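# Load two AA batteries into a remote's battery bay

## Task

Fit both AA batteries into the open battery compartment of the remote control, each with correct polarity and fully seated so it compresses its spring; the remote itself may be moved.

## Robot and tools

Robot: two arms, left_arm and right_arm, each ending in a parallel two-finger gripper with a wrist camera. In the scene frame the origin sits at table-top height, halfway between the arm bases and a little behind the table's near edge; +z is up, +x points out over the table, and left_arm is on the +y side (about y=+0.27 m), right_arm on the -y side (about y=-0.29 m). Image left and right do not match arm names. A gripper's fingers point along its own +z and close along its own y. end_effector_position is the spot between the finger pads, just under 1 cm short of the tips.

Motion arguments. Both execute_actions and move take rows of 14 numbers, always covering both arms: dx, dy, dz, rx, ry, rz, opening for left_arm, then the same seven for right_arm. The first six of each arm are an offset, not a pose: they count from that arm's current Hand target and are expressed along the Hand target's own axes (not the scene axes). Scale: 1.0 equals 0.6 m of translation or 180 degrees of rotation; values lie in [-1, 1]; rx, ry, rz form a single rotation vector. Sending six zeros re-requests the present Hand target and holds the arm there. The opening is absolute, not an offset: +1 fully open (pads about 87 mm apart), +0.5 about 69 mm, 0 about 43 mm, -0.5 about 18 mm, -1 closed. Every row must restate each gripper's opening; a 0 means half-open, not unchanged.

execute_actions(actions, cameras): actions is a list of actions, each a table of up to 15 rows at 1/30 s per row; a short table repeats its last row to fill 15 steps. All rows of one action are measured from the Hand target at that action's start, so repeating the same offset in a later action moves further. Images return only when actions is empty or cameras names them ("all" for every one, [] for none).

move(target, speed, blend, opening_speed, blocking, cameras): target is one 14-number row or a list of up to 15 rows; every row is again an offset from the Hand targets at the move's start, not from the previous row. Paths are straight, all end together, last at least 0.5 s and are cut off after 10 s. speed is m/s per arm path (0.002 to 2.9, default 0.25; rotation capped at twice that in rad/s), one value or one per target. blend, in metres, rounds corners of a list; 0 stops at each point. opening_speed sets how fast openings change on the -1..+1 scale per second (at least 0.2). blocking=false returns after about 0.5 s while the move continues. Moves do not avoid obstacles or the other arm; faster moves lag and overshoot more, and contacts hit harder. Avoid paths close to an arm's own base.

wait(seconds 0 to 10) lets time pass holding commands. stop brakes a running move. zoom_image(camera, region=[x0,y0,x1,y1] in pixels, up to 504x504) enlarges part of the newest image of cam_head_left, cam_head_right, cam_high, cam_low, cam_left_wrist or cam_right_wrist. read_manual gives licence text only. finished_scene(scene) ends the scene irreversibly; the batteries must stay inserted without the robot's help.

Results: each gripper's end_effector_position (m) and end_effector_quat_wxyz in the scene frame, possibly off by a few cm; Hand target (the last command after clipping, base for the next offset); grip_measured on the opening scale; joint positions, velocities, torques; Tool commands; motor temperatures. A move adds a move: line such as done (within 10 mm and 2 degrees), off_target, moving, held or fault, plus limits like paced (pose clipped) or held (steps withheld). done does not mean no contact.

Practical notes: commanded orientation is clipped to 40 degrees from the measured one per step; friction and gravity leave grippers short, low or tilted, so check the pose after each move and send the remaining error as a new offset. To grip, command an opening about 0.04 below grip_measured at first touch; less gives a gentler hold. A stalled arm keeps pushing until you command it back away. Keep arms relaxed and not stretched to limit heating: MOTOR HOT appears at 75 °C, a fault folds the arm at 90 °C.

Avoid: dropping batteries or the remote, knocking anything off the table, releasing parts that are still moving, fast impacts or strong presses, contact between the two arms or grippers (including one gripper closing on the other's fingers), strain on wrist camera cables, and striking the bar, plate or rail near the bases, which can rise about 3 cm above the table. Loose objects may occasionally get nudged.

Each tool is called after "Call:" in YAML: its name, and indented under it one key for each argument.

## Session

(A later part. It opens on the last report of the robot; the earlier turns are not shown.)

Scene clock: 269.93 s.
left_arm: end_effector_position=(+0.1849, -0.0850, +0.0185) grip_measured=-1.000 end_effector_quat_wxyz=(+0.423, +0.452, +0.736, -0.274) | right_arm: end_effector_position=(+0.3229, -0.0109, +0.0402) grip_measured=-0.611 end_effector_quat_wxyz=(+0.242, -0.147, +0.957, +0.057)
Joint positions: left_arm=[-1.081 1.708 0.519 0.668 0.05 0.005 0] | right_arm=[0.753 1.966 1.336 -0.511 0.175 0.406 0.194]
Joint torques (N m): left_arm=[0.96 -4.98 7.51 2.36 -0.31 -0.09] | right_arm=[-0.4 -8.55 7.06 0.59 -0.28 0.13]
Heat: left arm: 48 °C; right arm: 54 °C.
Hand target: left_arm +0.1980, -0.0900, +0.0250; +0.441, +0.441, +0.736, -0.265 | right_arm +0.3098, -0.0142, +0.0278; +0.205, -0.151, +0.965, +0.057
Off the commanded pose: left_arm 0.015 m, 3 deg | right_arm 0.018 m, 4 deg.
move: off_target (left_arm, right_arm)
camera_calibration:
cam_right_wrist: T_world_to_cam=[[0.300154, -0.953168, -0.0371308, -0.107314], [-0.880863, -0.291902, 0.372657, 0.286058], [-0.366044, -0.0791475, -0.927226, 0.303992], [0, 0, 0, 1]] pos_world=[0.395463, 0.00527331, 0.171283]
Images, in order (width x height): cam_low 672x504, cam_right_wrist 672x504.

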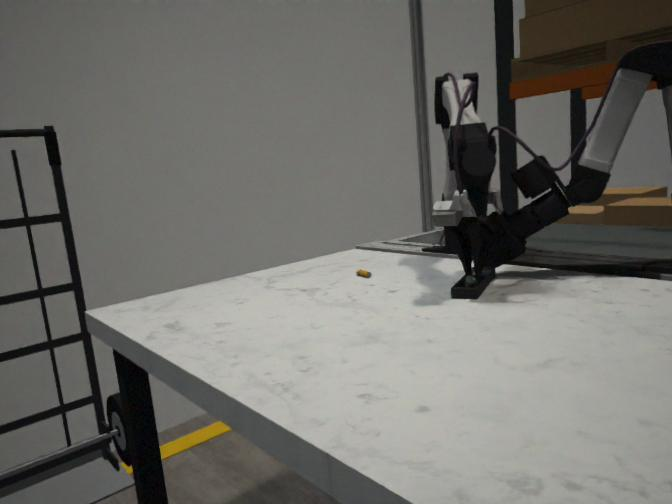

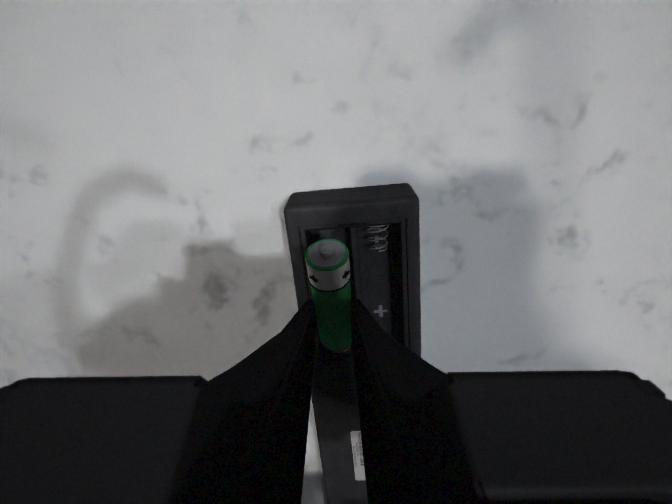

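Call:
move:
  target: [0,0,0,0,0,0,-1,-0.002,0,0.0087,0,0.07,0,-0.85]
  speed: 0.05
  cameras: ["cam_right_wrist","cam_low"]

Call:
zoom_image:
  camera: "cam_right_wrist"
  region: [255, 150, 415, 400]

Call:
zoom_image:
  camera: "cam_low"
  region: [420, 240, 520, 310]

Scene clock: 273.83 s.
left_arm: end_effector_position=(+0.1849, -0.0850, +0.0185) grip_measured=-1.000 end_effector_quat_wxyz=(+0.423, +0.452, +0.736, -0.274) | right_arm: end_effector_position=(+0.3254, -0.0110, +0.0364) grip_measured=-0.611 end_effector_quat_wxyz=(+0.137, -0.151, +0.978, +0.041)
Joint positions: left_arm=[-1.081 1.708 0.519 0.668 0.05 0.005 0] | right_arm=[0.71 2.141 1.624 -0.819 0.076 0.393 0.194]
Joint torques (N m): left_arm=[0.96 -4.98 7.51 2.36 -0.31 -0.09] | right_arm=[-0.14 -8.59 7.92 0.28 -0.31 0]
Heat: left arm: 48 °C; right arm: 54 °C.
Hand target: left_arm +0.1980, -0.0900, +0.0250; +0.441, +0.441, +0.736, -0.265 | right_arm +0.3129, -0.0130, +0.0234; +0.098, -0.156, +0.982, +0.040
Off the commanded pose: left_arm 0.015 m, 3 deg | right_arm 0.018 m, 5 deg.
move: off_target (left_arm, right_arm)
camera_calibration:
cam_right_wrist: T_world_to_cam=[[0.297018, -0.954167, -0.0366736, -0.107239], [-0.783253, -0.265423, 0.562196, 0.251227], [-0.546163, -0.138258, -0.82619, 0.355573], [0, 0, 0, 1]] pos_world=[0.422827, 0.0135186, 0.148599]
Images, in order (width x height): cam_low 672x504, cam_right_wrist 672x504.

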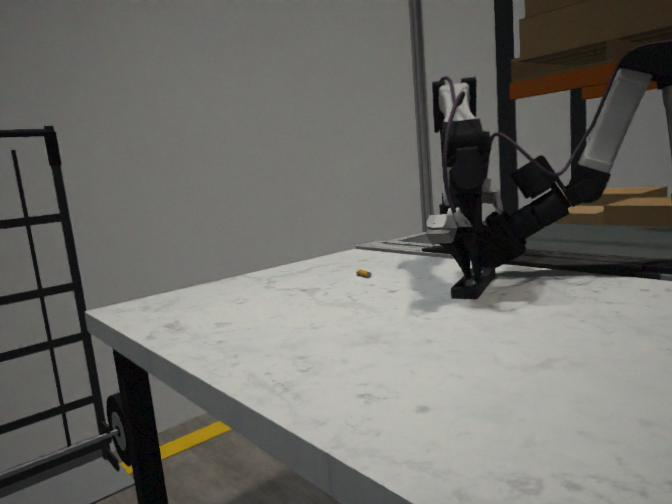

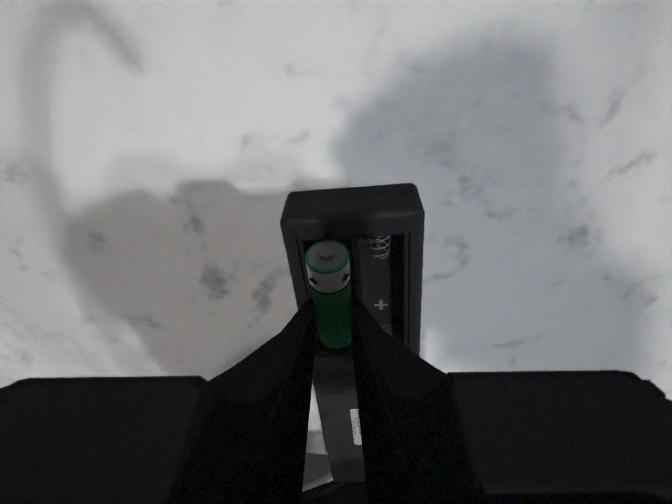

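Scaled by 2.016 from the camera's 672x504 image, which has a finer 960x720 frame.

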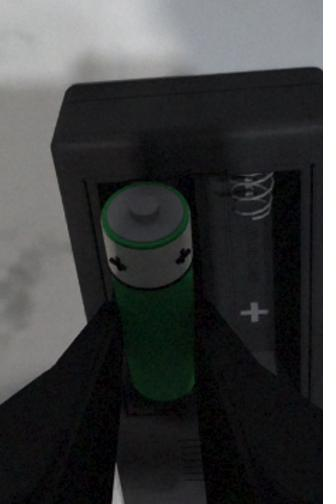

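Scaled by 5.040 from the camera's 672x504 image, which has a finer 960x720 frame.

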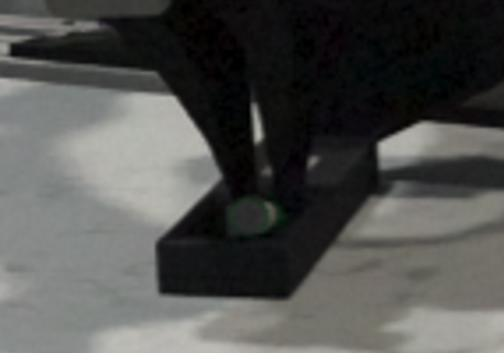

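Call:
move:
  target: [0,0,0,0,0,0,-1,0.006,0,0.004,0,0.045,-0.003,-0.85]
  speed: 0.05
  cameras: ["cam_right_wrist","cam_low"]

Call:
zoom_image:
  camera: "cam_right_wrist"
  region: [255, 150, 415, 400]

Call:
zoom_image:
  camera: "cam_low"
  region: [420, 240, 520, 310]

Scene clock: 277.23 s.
left_arm: end_effector_position=(+0.1849, -0.0850, +0.0185) grip_measured=-1.000 end_effector_quat_wxyz=(+0.423, +0.452, +0.736, -0.274) | right_arm: end_effector_position=(+0.3256, -0.0111, +0.0349) grip_measured=-0.612 end_effector_quat_wxyz=(+0.076, -0.160, +0.984, +0.030)
Joint positions: left_arm=[-1.081 1.708 0.519 0.668 0.05 0.005 0] | right_arm=[0.691 2.263 1.818 -1.009 0.028 0.368 0.194]
Joint torques (N m): left_arm=[0.96 -5 7.51 2.36 -0.31 -0.09] | right_arm=[-0.16 -9.11 7.35 0.06 -0.42 0.04]
Heat: left arm: 48 °C; right arm: 53 °C.
Hand target: left_arm +0.1980, -0.0900, +0.0250; +0.441, +0.441, +0.736, -0.265 | right_arm +0.3100, -0.0139, +0.0204; +0.028, -0.163, +0.986, +0.028
Off the commanded pose: left_arm 0.015 m, 3 deg | right_arm 0.022 m, 5 deg.
move: off_target (left_arm, right_arm)
camera_calibration:
cam_right_wrist: T_world_to_cam=[[0.310026, -0.950245, -0.0303069, -0.111852], [-0.706016, -0.25146, 0.662049, 0.22386], [-0.63673, -0.183856, -0.748848, 0.380739], [0, 0, 0, 1]] pos_world=[0.435154, 0.0200058, 0.133519]
Images, in order (width x height): cam_low 672x504, cam_right_wrist 672x504.

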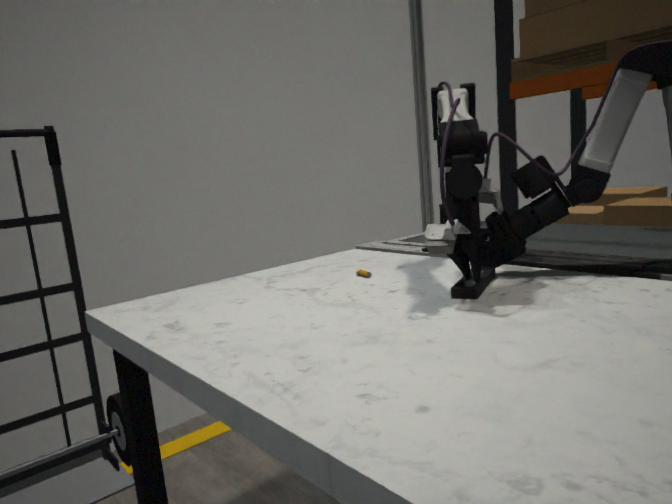

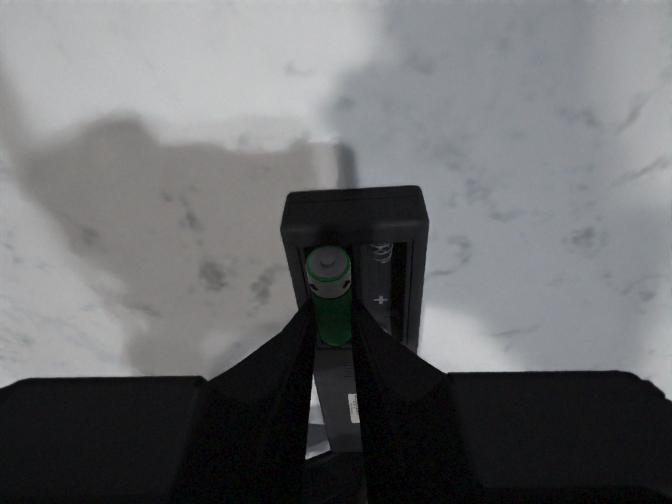

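Scaled by 2.016 from the camera's 672x504 image, which has a finer 960x720 frame.

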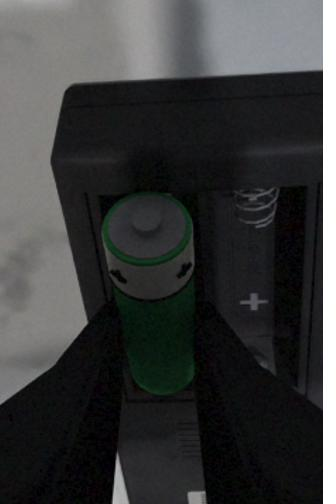

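Scaled by 5.040 from the camera's 672x504 image, which has a finer 960x720 frame.

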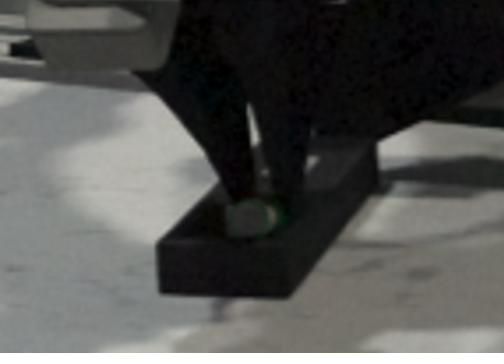

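Call:
move:
  target: [0,0,0,0,0,0,-1,0.003,0,0.02,0,0.02,0,-0.85]
  speed: 0.05
  cameras: ["cam_right_wrist","cam_low"]

Call:
zoom_image:
  camera: "cam_right_wrist"
  region: [255, 150, 415, 400]

Call:
zoom_image:
  camera: "cam_low"
  region: [420, 240, 520, 310]

Scene clock: 279.53 s.
left_arm: end_effector_position=(+0.1849, -0.0850, +0.0185) grip_measured=-1.000 end_effector_quat_wxyz=(+0.423, +0.452, +0.736, -0.274) | right_arm: end_effector_position=(+0.3256, -0.0112, +0.0334) grip_measured=-0.613 end_effector_quat_wxyz=(+0.050, -0.163, +0.985, +0.028)
Joint positions: left_arm=[-1.081 1.708 0.519 0.668 0.05 0.005 0] | right_arm=[0.682 2.315 1.897 -1.082 0.004 0.355 0.194]
Joint torques (N m): left_arm=[0.95 -4.98 7.53 2.36 -0.31 -0.09] | right_arm=[0.09 -7.77 6.02 0.14 -0.36 0.08]
Heat: left arm: 48 °C; right arm: 53 °C.
Hand target: left_arm +0.1980, -0.0900, +0.0250; +0.441, +0.441, +0.736, -0.265 | right_arm +0.3088, -0.0137, +0.0083; -0.003, -0.164, +0.986, +0.023
Off the commanded pose: left_arm 0.015 m, 3 deg | right_arm 0.030 m, 6 deg.
move: off_target (left_arm, right_arm)
camera_calibration:
cam_right_wrist: T_world_to_cam=[[0.314491, -0.948622, -0.0348072, -0.113358], [-0.669937, -0.247779, 0.69985, 0.21176], [-0.672518, -0.196778, -0.713441, 0.389896], [0, 0, 0, 1]] pos_world=[0.439728, 0.0216591, 0.126021]
Images, in order (width x height): cam_low 672x504, cam_right_wrist 672x504.

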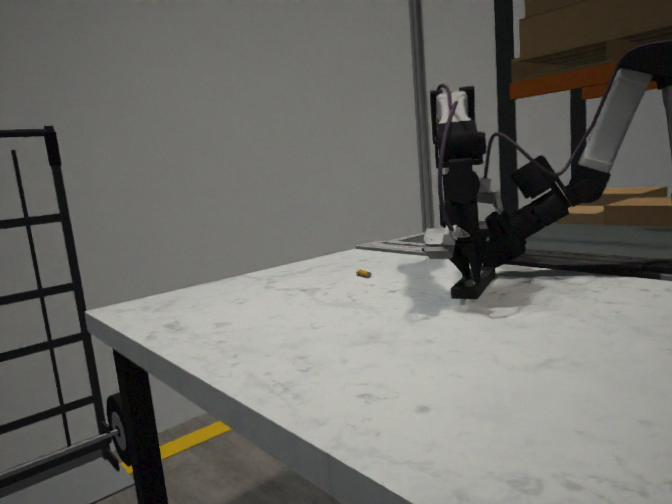

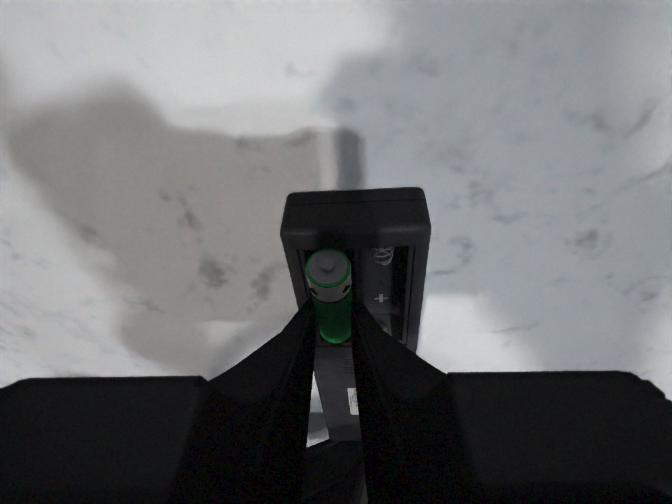

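Scaled by 2.016 from the camera's 672x504 image, which has a finer 960x720 frame.

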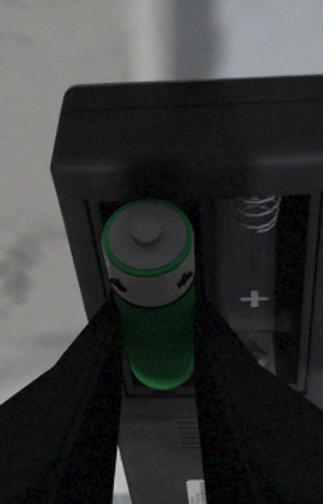

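Scaled by 5.040 from the camera's 672x504 image, which has a finer 960x720 frame.

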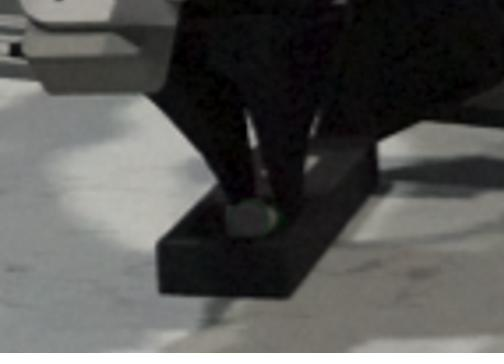

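Call:
move:
  target:
    - [0,0,0,0,0,0,-1,-0.018,-0.003,-0.028,0,0,0,-0.8]
    - [0,0,0,0,0,0,-1,-0.018,-0.003,-0.028,0,0,0,-0.45]
  speed: 0.03
  opening_speed: 0.25
  cameras: ["cam_right_wrist","cam_low","cam_left_wrist"]

Call:
zoom_image:
  camera: "cam_low"
  region: [420, 240, 520, 310]

Call:
zoom_image:
  camera: "cam_right_wrist"
  region: [255, 150, 415, 400]

Scene clock: 283.57 s.
left_arm: end_effector_position=(+0.1849, -0.0850, +0.0185) grip_measured=-1.000 end_effector_quat_wxyz=(+0.423, +0.452, +0.736, -0.274) | right_arm: end_effector_position=(+0.3225, -0.0137, +0.0334) grip_measured=-0.450 end_effector_quat_wxyz=(+0.015, -0.165, +0.986, +0.020)
Joint positions: left_arm=[-1.081 1.708 0.519 0.668 0.05 0.005 0] | right_arm=[0.675 2.377 1.996 -1.187 -0.017 0.344 0.275]
Joint torques (N m): left_arm=[0.95 -5 7.51 2.36 -0.31 -0.08] | right_arm=[-0.42 -10.77 8.08 0.19 -0.21 0.05]
Heat: left arm: 48 °C; right arm: 53 °C.
Hand target: left_arm +0.1980, -0.0900, +0.0250; +0.441, +0.441, +0.736, -0.265 | right_arm +0.3197, -0.0126, +0.0249; -0.003, -0.164, +0.986, +0.023
Off the commanded pose: left_arm 0.015 m, 3 deg | right_arm 0.009 m, 2 deg.
move: off_target (left_arm); target 2's new opening was sent with right_arm's hand 0.011 m and 3 deg from that target
camera_calibration:
cam_left_wrist: T_world_to_cam=[[-0.887596, -0.460303, 0.0171589, 0.124306], [-0.45585, 0.87244, -0.176211, 0.182947], [0.0661402, -0.164226, -0.984203, 0.132301], [0, 0, 0, 1]] pos_world=[0.184979, -0.0806649, 0.160316]
cam_right_wrist: T_world_to_cam=[[0.318483, -0.947474, -0.0293511, -0.116178], [-0.621287, -0.232024, 0.748444, 0.191953], [-0.715941, -0.220131, -0.662549, 0.399311], [0, 0, 0, 1]] pos_world=[0.442142, 0.0223628, 0.117487]
Images, in order (width x height): cam_low 672x504, cam_left_wrist 672x504, cam_right_wrist 672x504.

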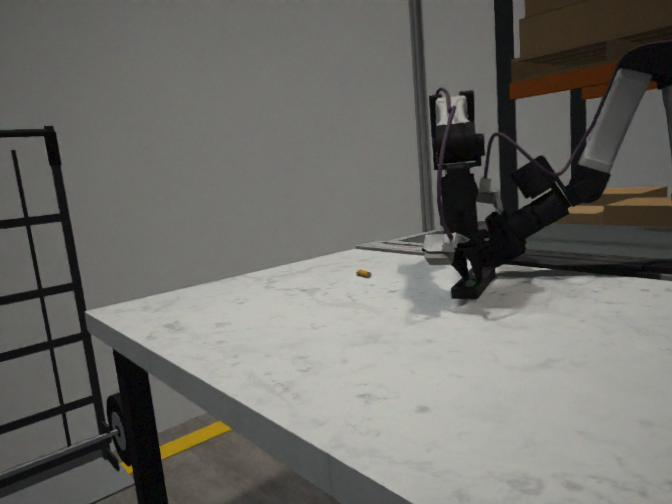

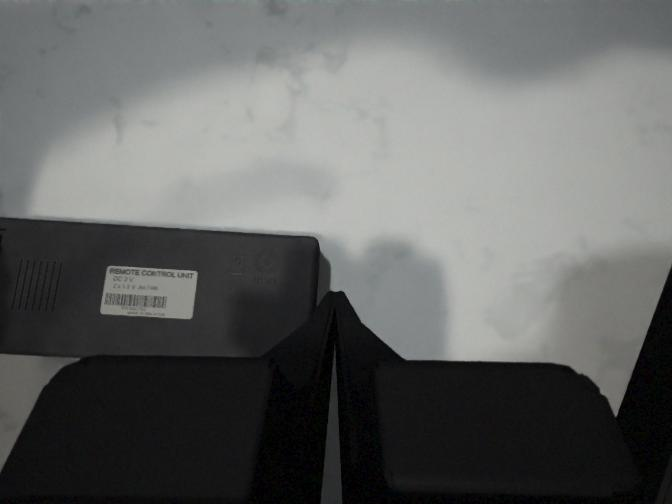

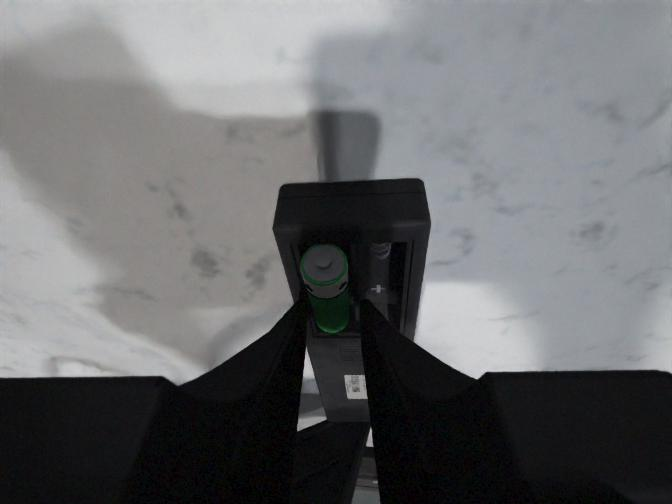

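Scaled by 5.040 from the camera's 672x504 image, which has a finer 960x720 frame.

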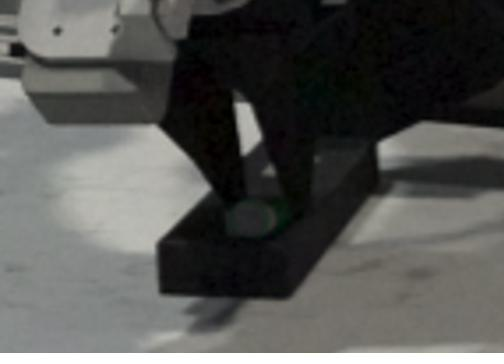

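Scaled by 2.016 from the camera's 672x504 image, which has a finer 960x720 frame.

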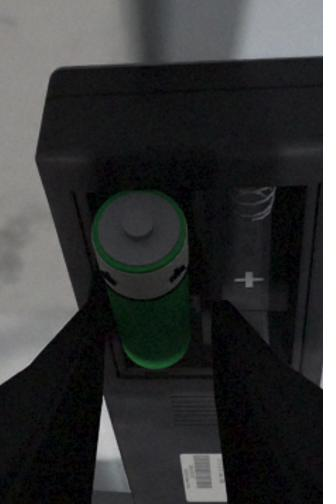

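Call:
move:
  target:
    - [0,0,0,0,0,0,-1,0,0,-0.05,0,0,0,-0.45]
    - [0,0,0,0,0,0,-1,-0.035,0.004,-0.05,0,0,0,-1]
  speed: 0.1
  cameras: ["cam_right_wrist","cam_low"]

Call:
zoom_image:
  camera: "cam_low"
  region: [420, 230, 520, 310]

Call:
zoom_image:
  camera: "cam_right_wrist"
  region: [255, 150, 415, 400]

Scene clock: 287.33 s.
left_arm: end_effector_position=(+0.1872, -0.0838, +0.0185) grip_measured=-1.000 end_effector_quat_wxyz=(+0.426, +0.449, +0.738, -0.269) | right_arm: end_effector_position=(+0.3334, -0.0083, +0.0520) grip_measured=-1.000 end_effector_quat_wxyz=(-0.007, -0.165, +0.986, +0.010)
Joint positions: left_arm=[-1.081 1.708 0.519 0.668 0.035 0.005 0] | right_arm=[0.668 2.507 2.295 -1.404 -0.02 0.337 0]
Joint torques (N m): left_arm=[0.95 -4.94 7.54 2.36 -0.15 -0.09] | right_arm=[-0.72 -13.35 9.98 0.17 -0.2 0]
Heat: left arm: 48 °C; right arm: 53 °C.
Hand target: left_arm +0.1980, -0.0899, +0.0250; +0.441, +0.441, +0.736, -0.265 | right_arm +0.3392, -0.0049, +0.0551; -0.003, -0.164, +0.986, +0.023
Off the commanded pose: left_arm 0.014 m, 2 deg | right_arm 0.007 m, 2 deg.
move: off_target (left_arm)
camera_calibration:
cam_right_wrist: T_world_to_cam=[[0.317131, -0.948235, -0.0167012, -0.114158], [-0.590856, -0.211322, 0.778609, 0.174602], [-0.741833, -0.237053, -0.627287, 0.427319], [0, 0, 0, 1]] pos_world=[0.456368, 0.0299458, 0.130198]
Images, in order (width x height): cam_low 672x504, cam_right_wrist 672x504.

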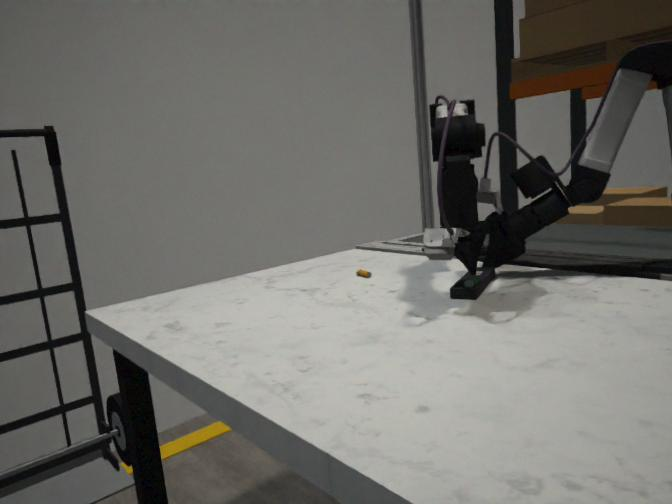

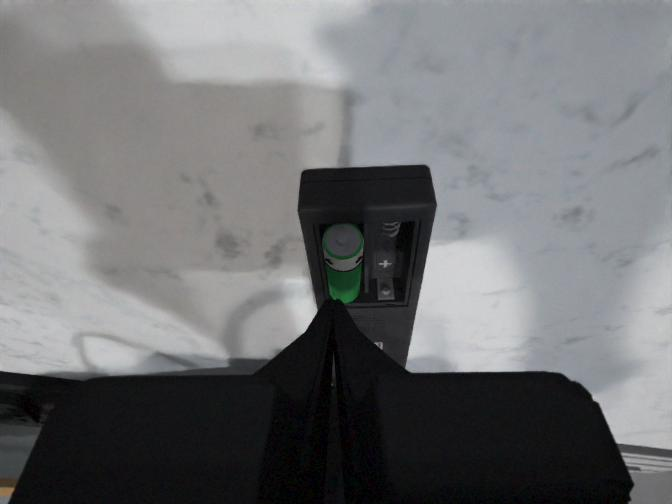

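Scaled by 5.040 from the camera's 672x504 image, which has a finer 960x720 frame.

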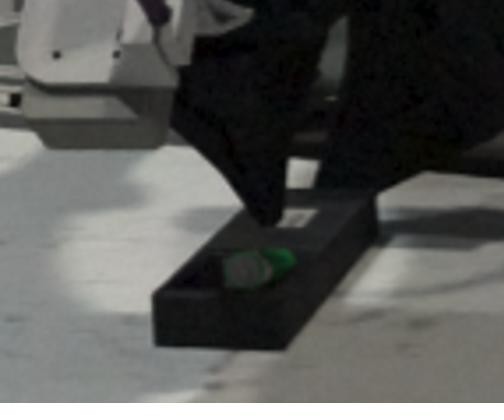

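Scaled by 2.016 from the camera's 672x504 image, which has a finer 960x720 frame.

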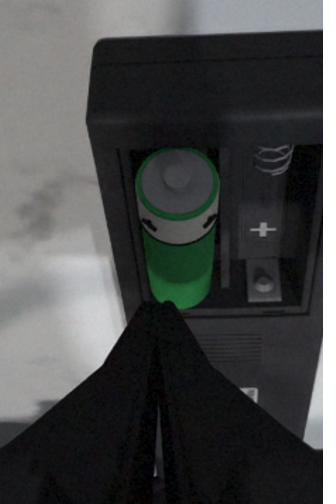

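Call:
move:
  target:
    - [0,0,0,0,0,0,-1,-0.014,-0.007,0,0,0,0,-1]
    - [0,0,0,0,0,0,-1,-0.012,-0.007,0.05,0,0,0,-1]
  speed: 0.04
  cameras: ["cam_right_wrist","cam_low"]

Call:
zoom_image:
  camera: "cam_low"
  region: [420, 230, 520, 310]

Call:
zoom_image:
  camera: "cam_right_wrist"
  region: [255, 150, 415, 400]

Scene clock: 290.93 s.
left_arm: end_effector_position=(+0.1872, -0.0838, +0.0185) grip_measured=-1.000 end_effector_quat_wxyz=(+0.426, +0.449, +0.738, -0.269) | right_arm: end_effector_position=(+0.3342, -0.0128, +0.0388) grip_measured=-1.000 end_effector_quat_wxyz=(-0.027, -0.163, +0.986, +0.011)
Joint positions: left_arm=[-1.081 1.708 0.519 0.668 0.035 0.005 0] | right_arm=[0.652 2.545 2.303 -1.41 -0.04 0.324 0]
Joint torques (N m): left_arm=[0.96 -4.94 7.56 2.36 -0.15 -0.09] | right_arm=[-0.38 -13.91 3.73 0.99 -0.02 -0.01]
Heat: left arm: 48 °C; right arm: 53 °C.
Hand target: left_arm +0.1980, -0.0899, +0.0250; +0.441, +0.441, +0.736, -0.265 | right_arm +0.3470, -0.0052, +0.0250; -0.003, -0.164, +0.986, +0.023
Off the commanded pose: left_arm 0.014 m, 2 deg | right_arm 0.020 m, 3 deg.
move: off_target (left_arm, right_arm)
camera_calibration:
cam_right_wrist: T_world_to_cam=[[0.313142, -0.949405, -0.023931, -0.117389], [-0.559871, -0.204899, 0.802845, 0.173141], [-0.767128, -0.238006, -0.595707, 0.425734], [0, 0, 0, 1]] pos_world=[0.460289, 0.0253547, 0.111799]
Images, in order (width x height): cam_low 672x504, cam_right_wrist 672x504.

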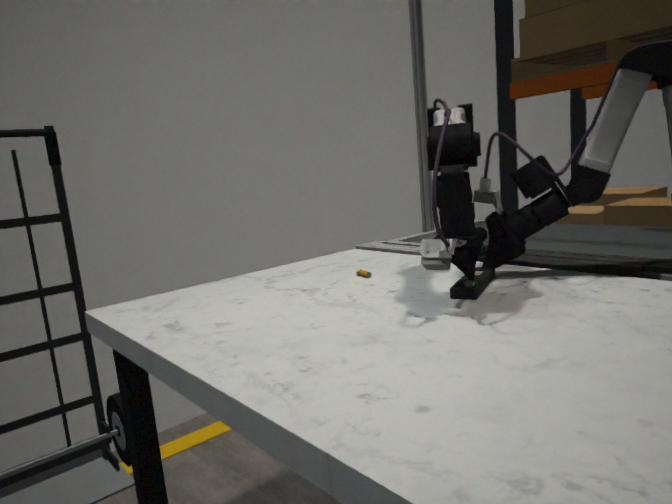

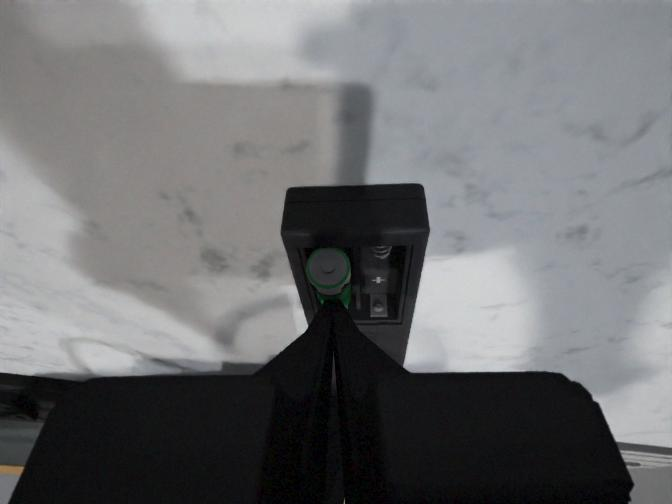

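Scaled by 5.040 from the camera's 672x504 image, which has a finer 960x720 frame.

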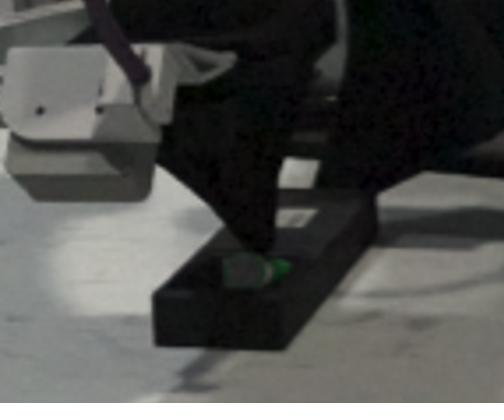

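Scaled by 2.016 from the camera's 672x504 image, which has a finer 960x720 frame.

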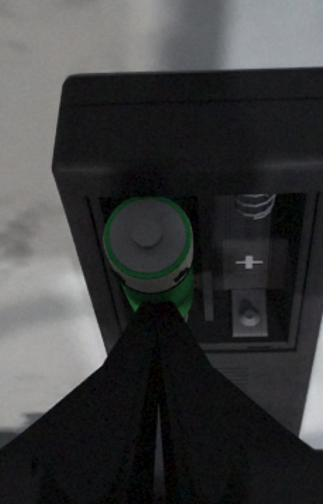

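Call:
move:
  target:
    - [0,0,0,0,0,0,-1,0,0,-0.045,0,0,0,-1]
    - [0,0,0,0,0,0,-1,-0.02,-0.0,-0.045,0,0,0,-1]
    - [0,0,0,0,0,0,-1,-0.022,0.0,0.0,0,0,0,-1]
  speed: 0.05
  cameras: ["cam_right_wrist","cam_low"]

Call:
zoom_image:
  camera: "cam_low"
  region: [420, 230, 520, 310]

Call:
zoom_image:
  camera: "cam_right_wrist"
  region: [255, 150, 415, 400]

Scene clock: 294.90 s.
left_arm: end_effector_position=(+0.1879, -0.0834, +0.0185) grip_measured=-1.000 end_effector_quat_wxyz=(+0.427, +0.448, +0.739, -0.267) | right_arm: end_effector_position=(+0.3537, +0.0020, +0.0339) grip_measured=-1.000 end_effector_quat_wxyz=(-0.009, -0.164, +0.986, +0.030)
Joint positions: left_arm=[-1.081 1.708 0.519 0.668 0.03 0.005 0] | right_arm=[0.645 2.636 2.46 -1.426 -0.057 0.318 0]
Joint torques (N m): left_arm=[0.95 -4.92 7.56 2.36 -0.09 -0.09] | right_arm=[-0.55 -14.3 5.3 0.49 0.11 0.01]
Heat: left arm: 48 °C; right arm: 54 °C.
Hand target: left_arm +0.1980, -0.0900, +0.0250; +0.441, +0.441, +0.736, -0.265 | right_arm +0.3595, -0.0009, +0.0249; -0.003, -0.164, +0.986, +0.023
Off the commanded pose: left_arm 0.014 m, 2 deg | right_arm 0.011 m, 1 deg.
move: off_target (left_arm, right_arm)
camera_calibration:
cam_right_wrist: T_world_to_cam=[[0.314298, -0.947589, -0.0573664, -0.108792], [-0.582599, -0.240243, 0.776442, 0.200089], [-0.74953, -0.210613, -0.627572, 0.436056], [0, 0, 0, 1]] pos_world=[0.477602, 0.0368191, 0.112058]
Images, in order (width x height): cam_low 672x504, cam_right_wrist 672x504.

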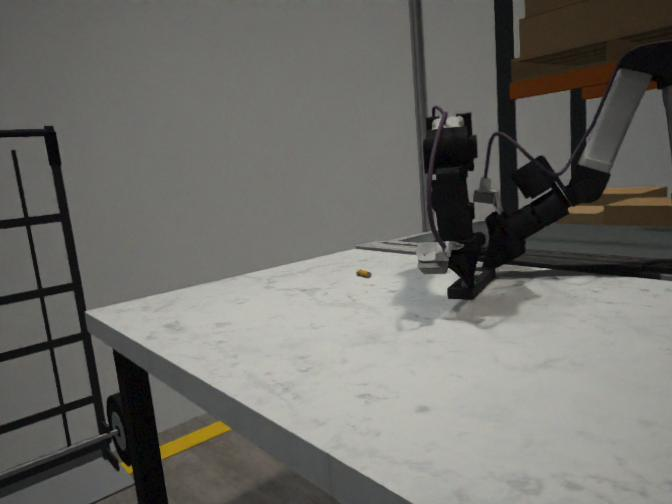

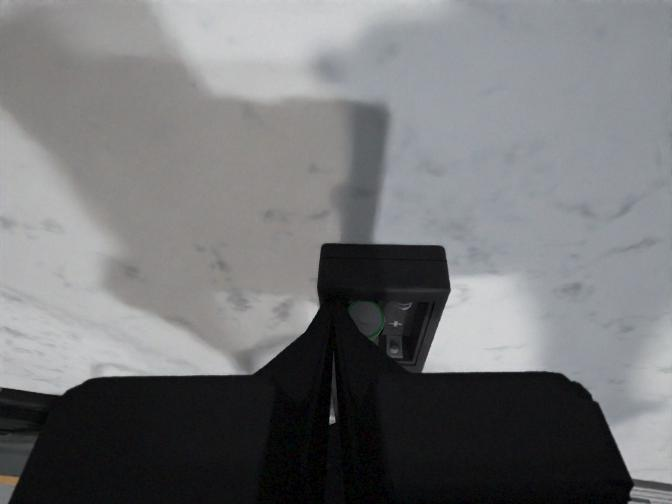

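Scaled by 5.040 from the camera's 672x504 image, which has a finer 960x720 frame.

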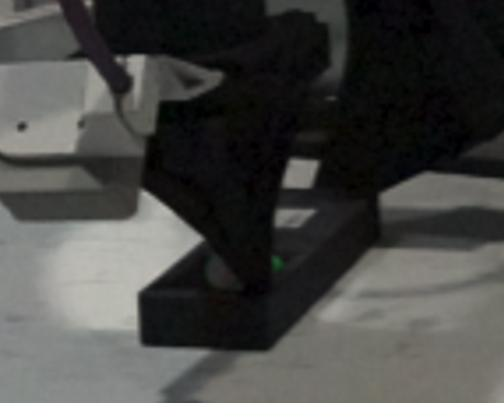

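Scaled by 2.016 from the camera's 672x504 image, which has a finer 960x720 frame.

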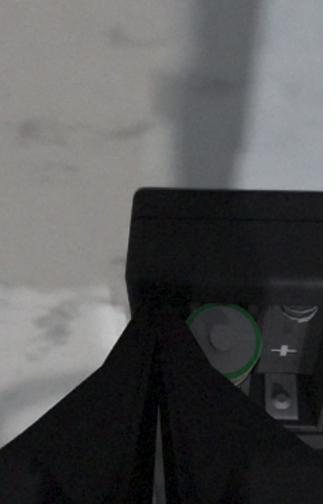

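Call:
move:
  target:
    - [0,0,0,0,0,0,-1,0,0,-0.055,0,0,0,-1]
    - [0,0,0,0,0,0,-1,0.007,-0.018,-0.055,0,0,0,-1]
  speed: 0.1
  cameras: ["cam_right_wrist","cam_low"]

Call:
zoom_image:
  camera: "cam_low"
  region: [420, 230, 520, 310]

Call:
zoom_image:
  camera: "cam_right_wrist"
  region: [255, 150, 415, 400]

Scene clock: 297.97 s.
left_arm: end_effector_position=(+0.1879, -0.0834, +0.0185) grip_measured=-1.000 end_effector_quat_wxyz=(+0.427, +0.448, +0.739, -0.267) | right_arm: end_effector_position=(+0.3515, -0.0121, +0.0383) grip_measured=-1.000 end_effector_quat_wxyz=(-0.032, -0.163, +0.986, +0.017)
Joint positions: left_arm=[-1.081 1.708 0.519 0.668 0.03 0.005 0] | right_arm=[0.626 2.67 2.534 -1.521 -0.054 0.299 0]
Joint torques (N m): left_arm=[0.96 -4.93 7.57 2.36 -0.11 -0.08] | right_arm=[-0.55 -20.19 5.26 0.22 0.11 -0.01]
Motor temperatures (°C): left_arm=[27 38 38 48 27 30 30] | right_arm=[29 55 38 32 29 26 29]
Heat: left arm: 48 °C; right arm: 55 °C.
Hand target: left_arm +0.1980, -0.0900, +0.0250; +0.441, +0.441, +0.736, -0.265 | right_arm +0.3594, -0.0139, +0.0575; -0.003, -0.164, +0.986, +0.023
Off the commanded pose: left_arm 0.014 m, 2 deg | right_arm 0.021 m, 3 deg.
move: off_target (left_arm, right_arm)
camera_calibration:
cam_right_wrist: T_world_to_cam=[[0.311892, -0.949359, -0.0379628, -0.121127], [-0.549603, -0.212864, 0.807852, 0.179455], [-0.775023, -0.231098, -0.588161, 0.441432], [0, 0, 0, 1]] pos_world=[0.478527, 0.025221, 0.110062]
Images, in order (width x height): cam_low 672x504, cam_right_wrist 672x504.

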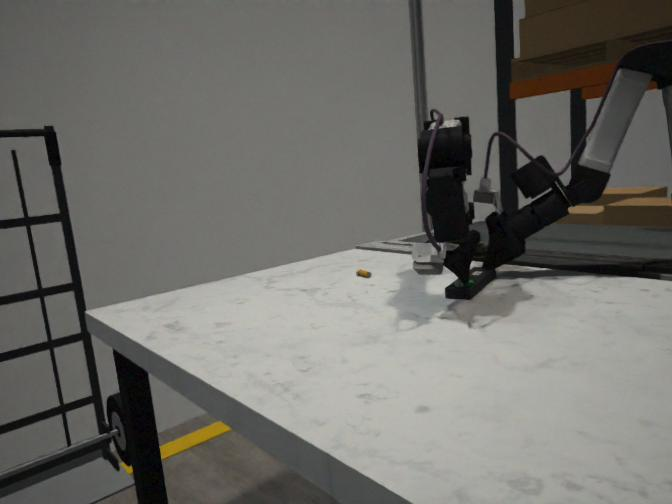

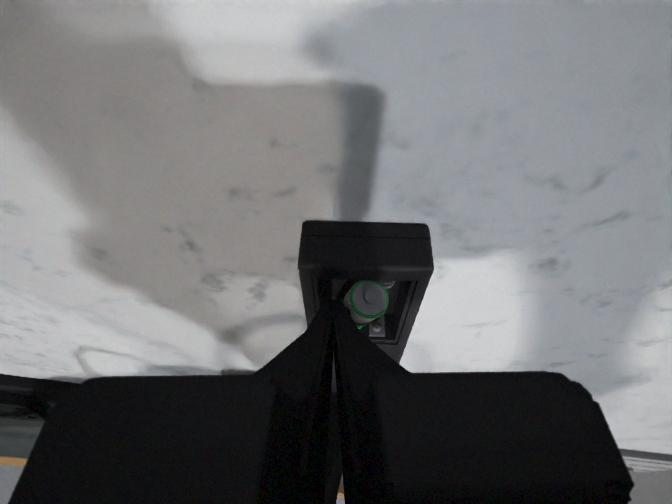

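Scaled by 5.040 from the camera's 672x504 image, which has a finer 960x720 frame.

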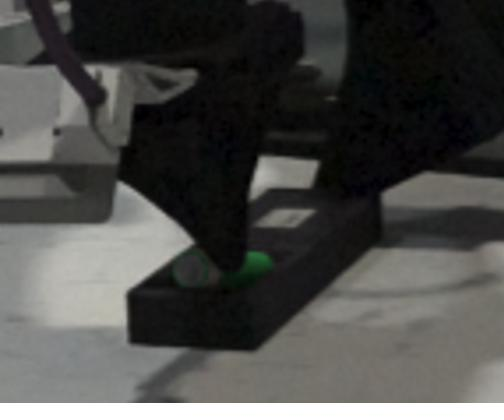

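Scaled by 2.016 from the camera's 672x504 image, which has a finer 960x720 frame.

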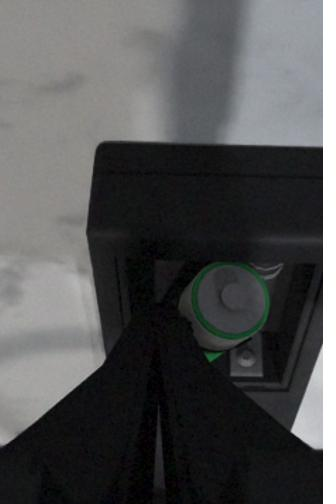

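Call:
move:
  target: [0,0,0,0,0,0,-1,0.02,0.02,-0.09,0,0,0,-1]
  speed: 0.1
  cameras: ["cam_right_wrist","cam_low","cam_left_wrist"]

Call:
zoom_image:
  camera: "cam_low"
  region: [420, 230, 520, 310]

Call:
zoom_image:
  camera: "cam_right_wrist"
  region: [255, 150, 455, 400]

Scene clock: 301.37 s.
left_arm: end_effector_position=(+0.1879, -0.0834, +0.0185) grip_measured=-1.000 end_effector_quat_wxyz=(+0.427, +0.448, +0.739, -0.267) | right_arm: end_effector_position=(+0.3468, -0.0094, +0.0987) grip_measured=-1.000 end_effector_quat_wxyz=(+0.013, -0.162, +0.986, +0.039)
Joint positions: left_arm=[-1.081 1.708 0.519 0.668 0.03 0.005 0] | right_arm=[0.637 2.532 2.534 -1.557 -0.053 0.313 0]
Joint torques (N m): left_arm=[0.95 -4.92 7.56 2.36 -0.1 -0.08] | right_arm=[0.47 -17.76 5.86 0.31 0.08 0.13]
Motor temperatures (°C): left_arm=[27 38 38 48 27 30 30] | right_arm=[29 57 38 32 29 26 29]
Heat: left arm: 48 °C; right arm: 57 °C.
Hand target: left_arm +0.1980, -0.0900, +0.0250; +0.441, +0.441, +0.736, -0.265 | right_arm +0.3449, -0.0088, +0.1120; -0.003, -0.164, +0.986, +0.023
Off the commanded pose: left_arm 0.014 m, 2 deg | right_arm 0.013 m, 3 deg.
joint sent to its limit (right arm) — joint 4 (wrist pitch), lower limit. The joint targets are off in orientation, not in position.
move: off_target (left_arm, right_arm)
camera_calibration:
cam_left_wrist: T_world_to_cam=[[-0.87979, -0.475301, 0.00757699, 0.125127], [-0.469069, 0.865449, -0.175987, 0.184879], [0.0770894, -0.158386, -0.984363, 0.130671], [0, 0, 0, 1]] pos_world=[0.186733, -0.0798335, 0.160216]
cam_right_wrist: T_world_to_cam=[[0.312503, -0.947441, -0.0685381, -0.11197], [-0.614266, -0.256591, 0.746216, 0.156781], [-0.724582, -0.191094, -0.662166, 0.464101], [0, 0, 0, 1]] pos_world=[0.467575, 0.0228302, 0.182645]
Images, in order (width x height): cam_low 672x504, cam_left_wrist 672x504, cam_right_wrist 672x504.

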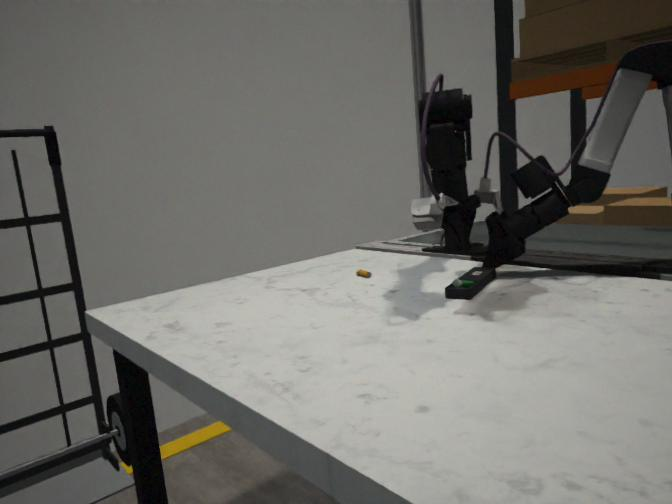

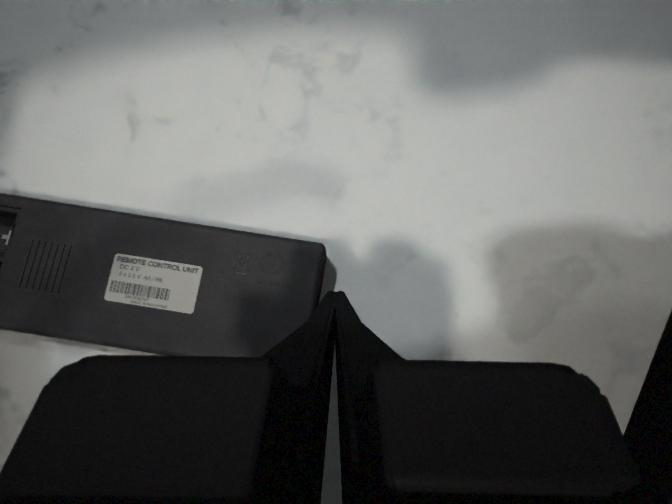

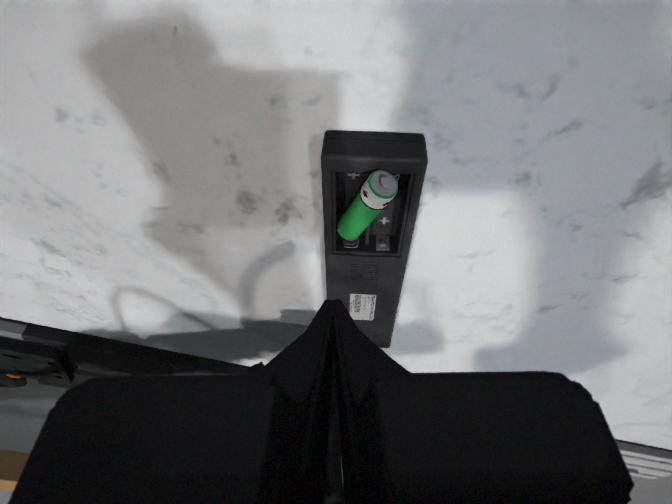

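Scaled by 5.040 from the camera's 672x504 image, which has a finer 960x720 frame.

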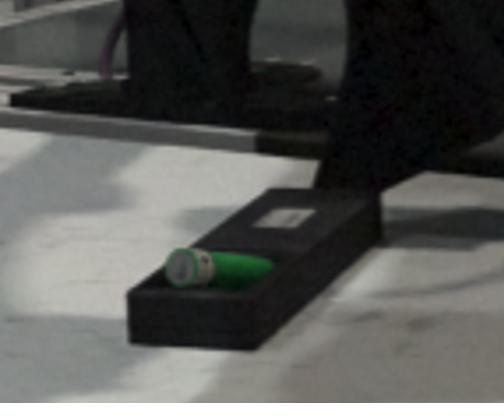

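Scaled by 2.016 from the camera's 672x504 image, which has a finer 960x720 frame.

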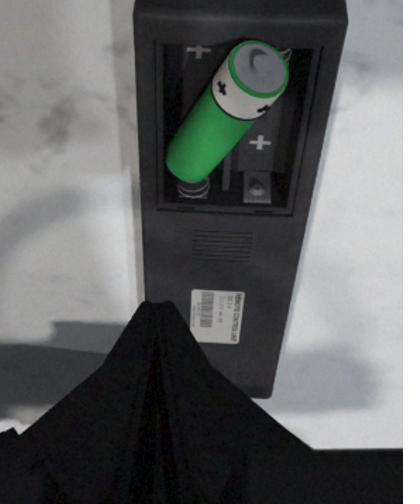

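Call:
move:
  target:
    - [0,0,0,0,0,0,-1,-0.003,-0.027,0.06,0,0,0.128,-0.25]
    - [0,0,0,0,0,0,-1,-0.003,-0.027,0.118,0,0,0.128,-0.25]
  speed: 0.08
  cameras: ["cam_right_wrist","cam_low"]

Call:
zoom_image:
  camera: "cam_right_wrist"
  region: [255, 150, 455, 400]

Scene clock: 307.87 s.
left_arm: end_effector_position=(+0.1879, -0.0834, +0.0185) grip_measured=-1.000 end_effector_quat_wxyz=(+0.427, +0.448, +0.739, -0.267) | right_arm: end_effector_position=(+0.3391, -0.0234, +0.0330) grip_measured=-0.250 end_effector_quat_wxyz=(-0.040, +0.031, +0.999, +0.009)
Joint positions: left_arm=[-1.081 1.708 0.519 0.668 0.03 0.005 0] | right_arm=[0.592 2.506 2.203 -1.366 -0.053 0.653 0.375]
Joint torques (N m): left_arm=[0.96 -4.93 7.56 2.36 -0.11 -0.08] | right_arm=[-0.42 -17.46 5.11 0.59 0.13 0.16]
Motor temperatures (°C): left_arm=[27 38 38 48 27 30 30] | right_arm=[29 61 38 32 29 26 28]
Heat: left arm: 48 °C; right arm: 61 °C.
Hand target: left_arm +0.1980, -0.0900, +0.0250; +0.441, +0.441, +0.736, -0.265 | right_arm +0.3509, -0.0204, +0.0404; -0.007, +0.036, +0.999, +0.022
Off the commanded pose: left_arm 0.014 m, 2 deg | right_arm 0.014 m, 4 deg.
move: off_target (left_arm, right_arm)
camera_calibration:
cam_right_wrist: T_world_to_cam=[[-0.0702565, -0.997492, -0.00855751, -0.000711717], [-0.570367, 0.0331317, 0.820722, 0.186904], [-0.81838, 0.0625419, -0.571264, 0.447154], [0, 0, 0, 1]] pos_world=[0.472496, -0.0348683, 0.102041]
Images, in order (width x height): cam_low 672x504, cam_right_wrist 672x504.

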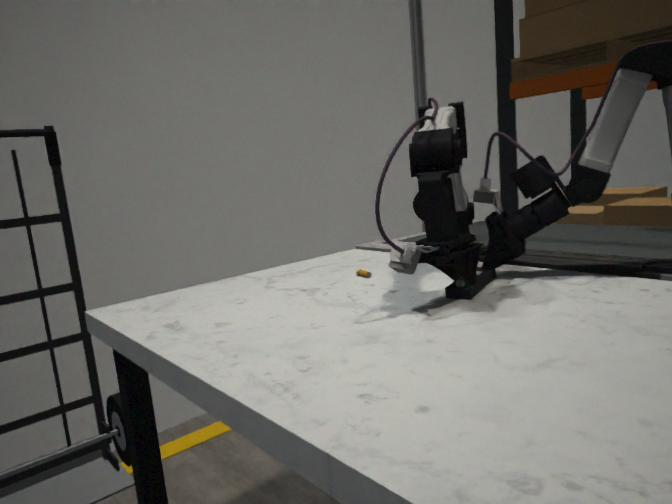

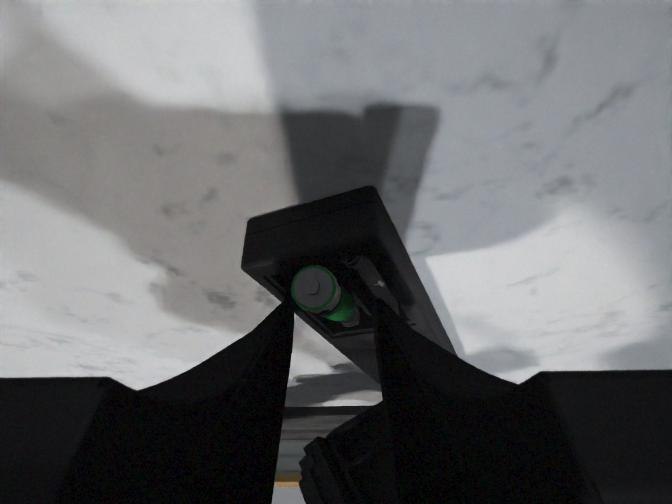

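Scaled by 2.016 from the camera's 672x504 image, which has a finer 960x720 frame.

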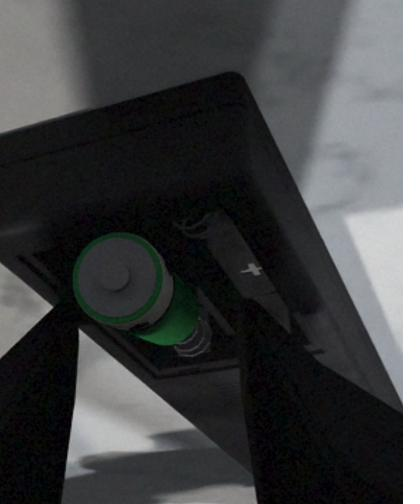

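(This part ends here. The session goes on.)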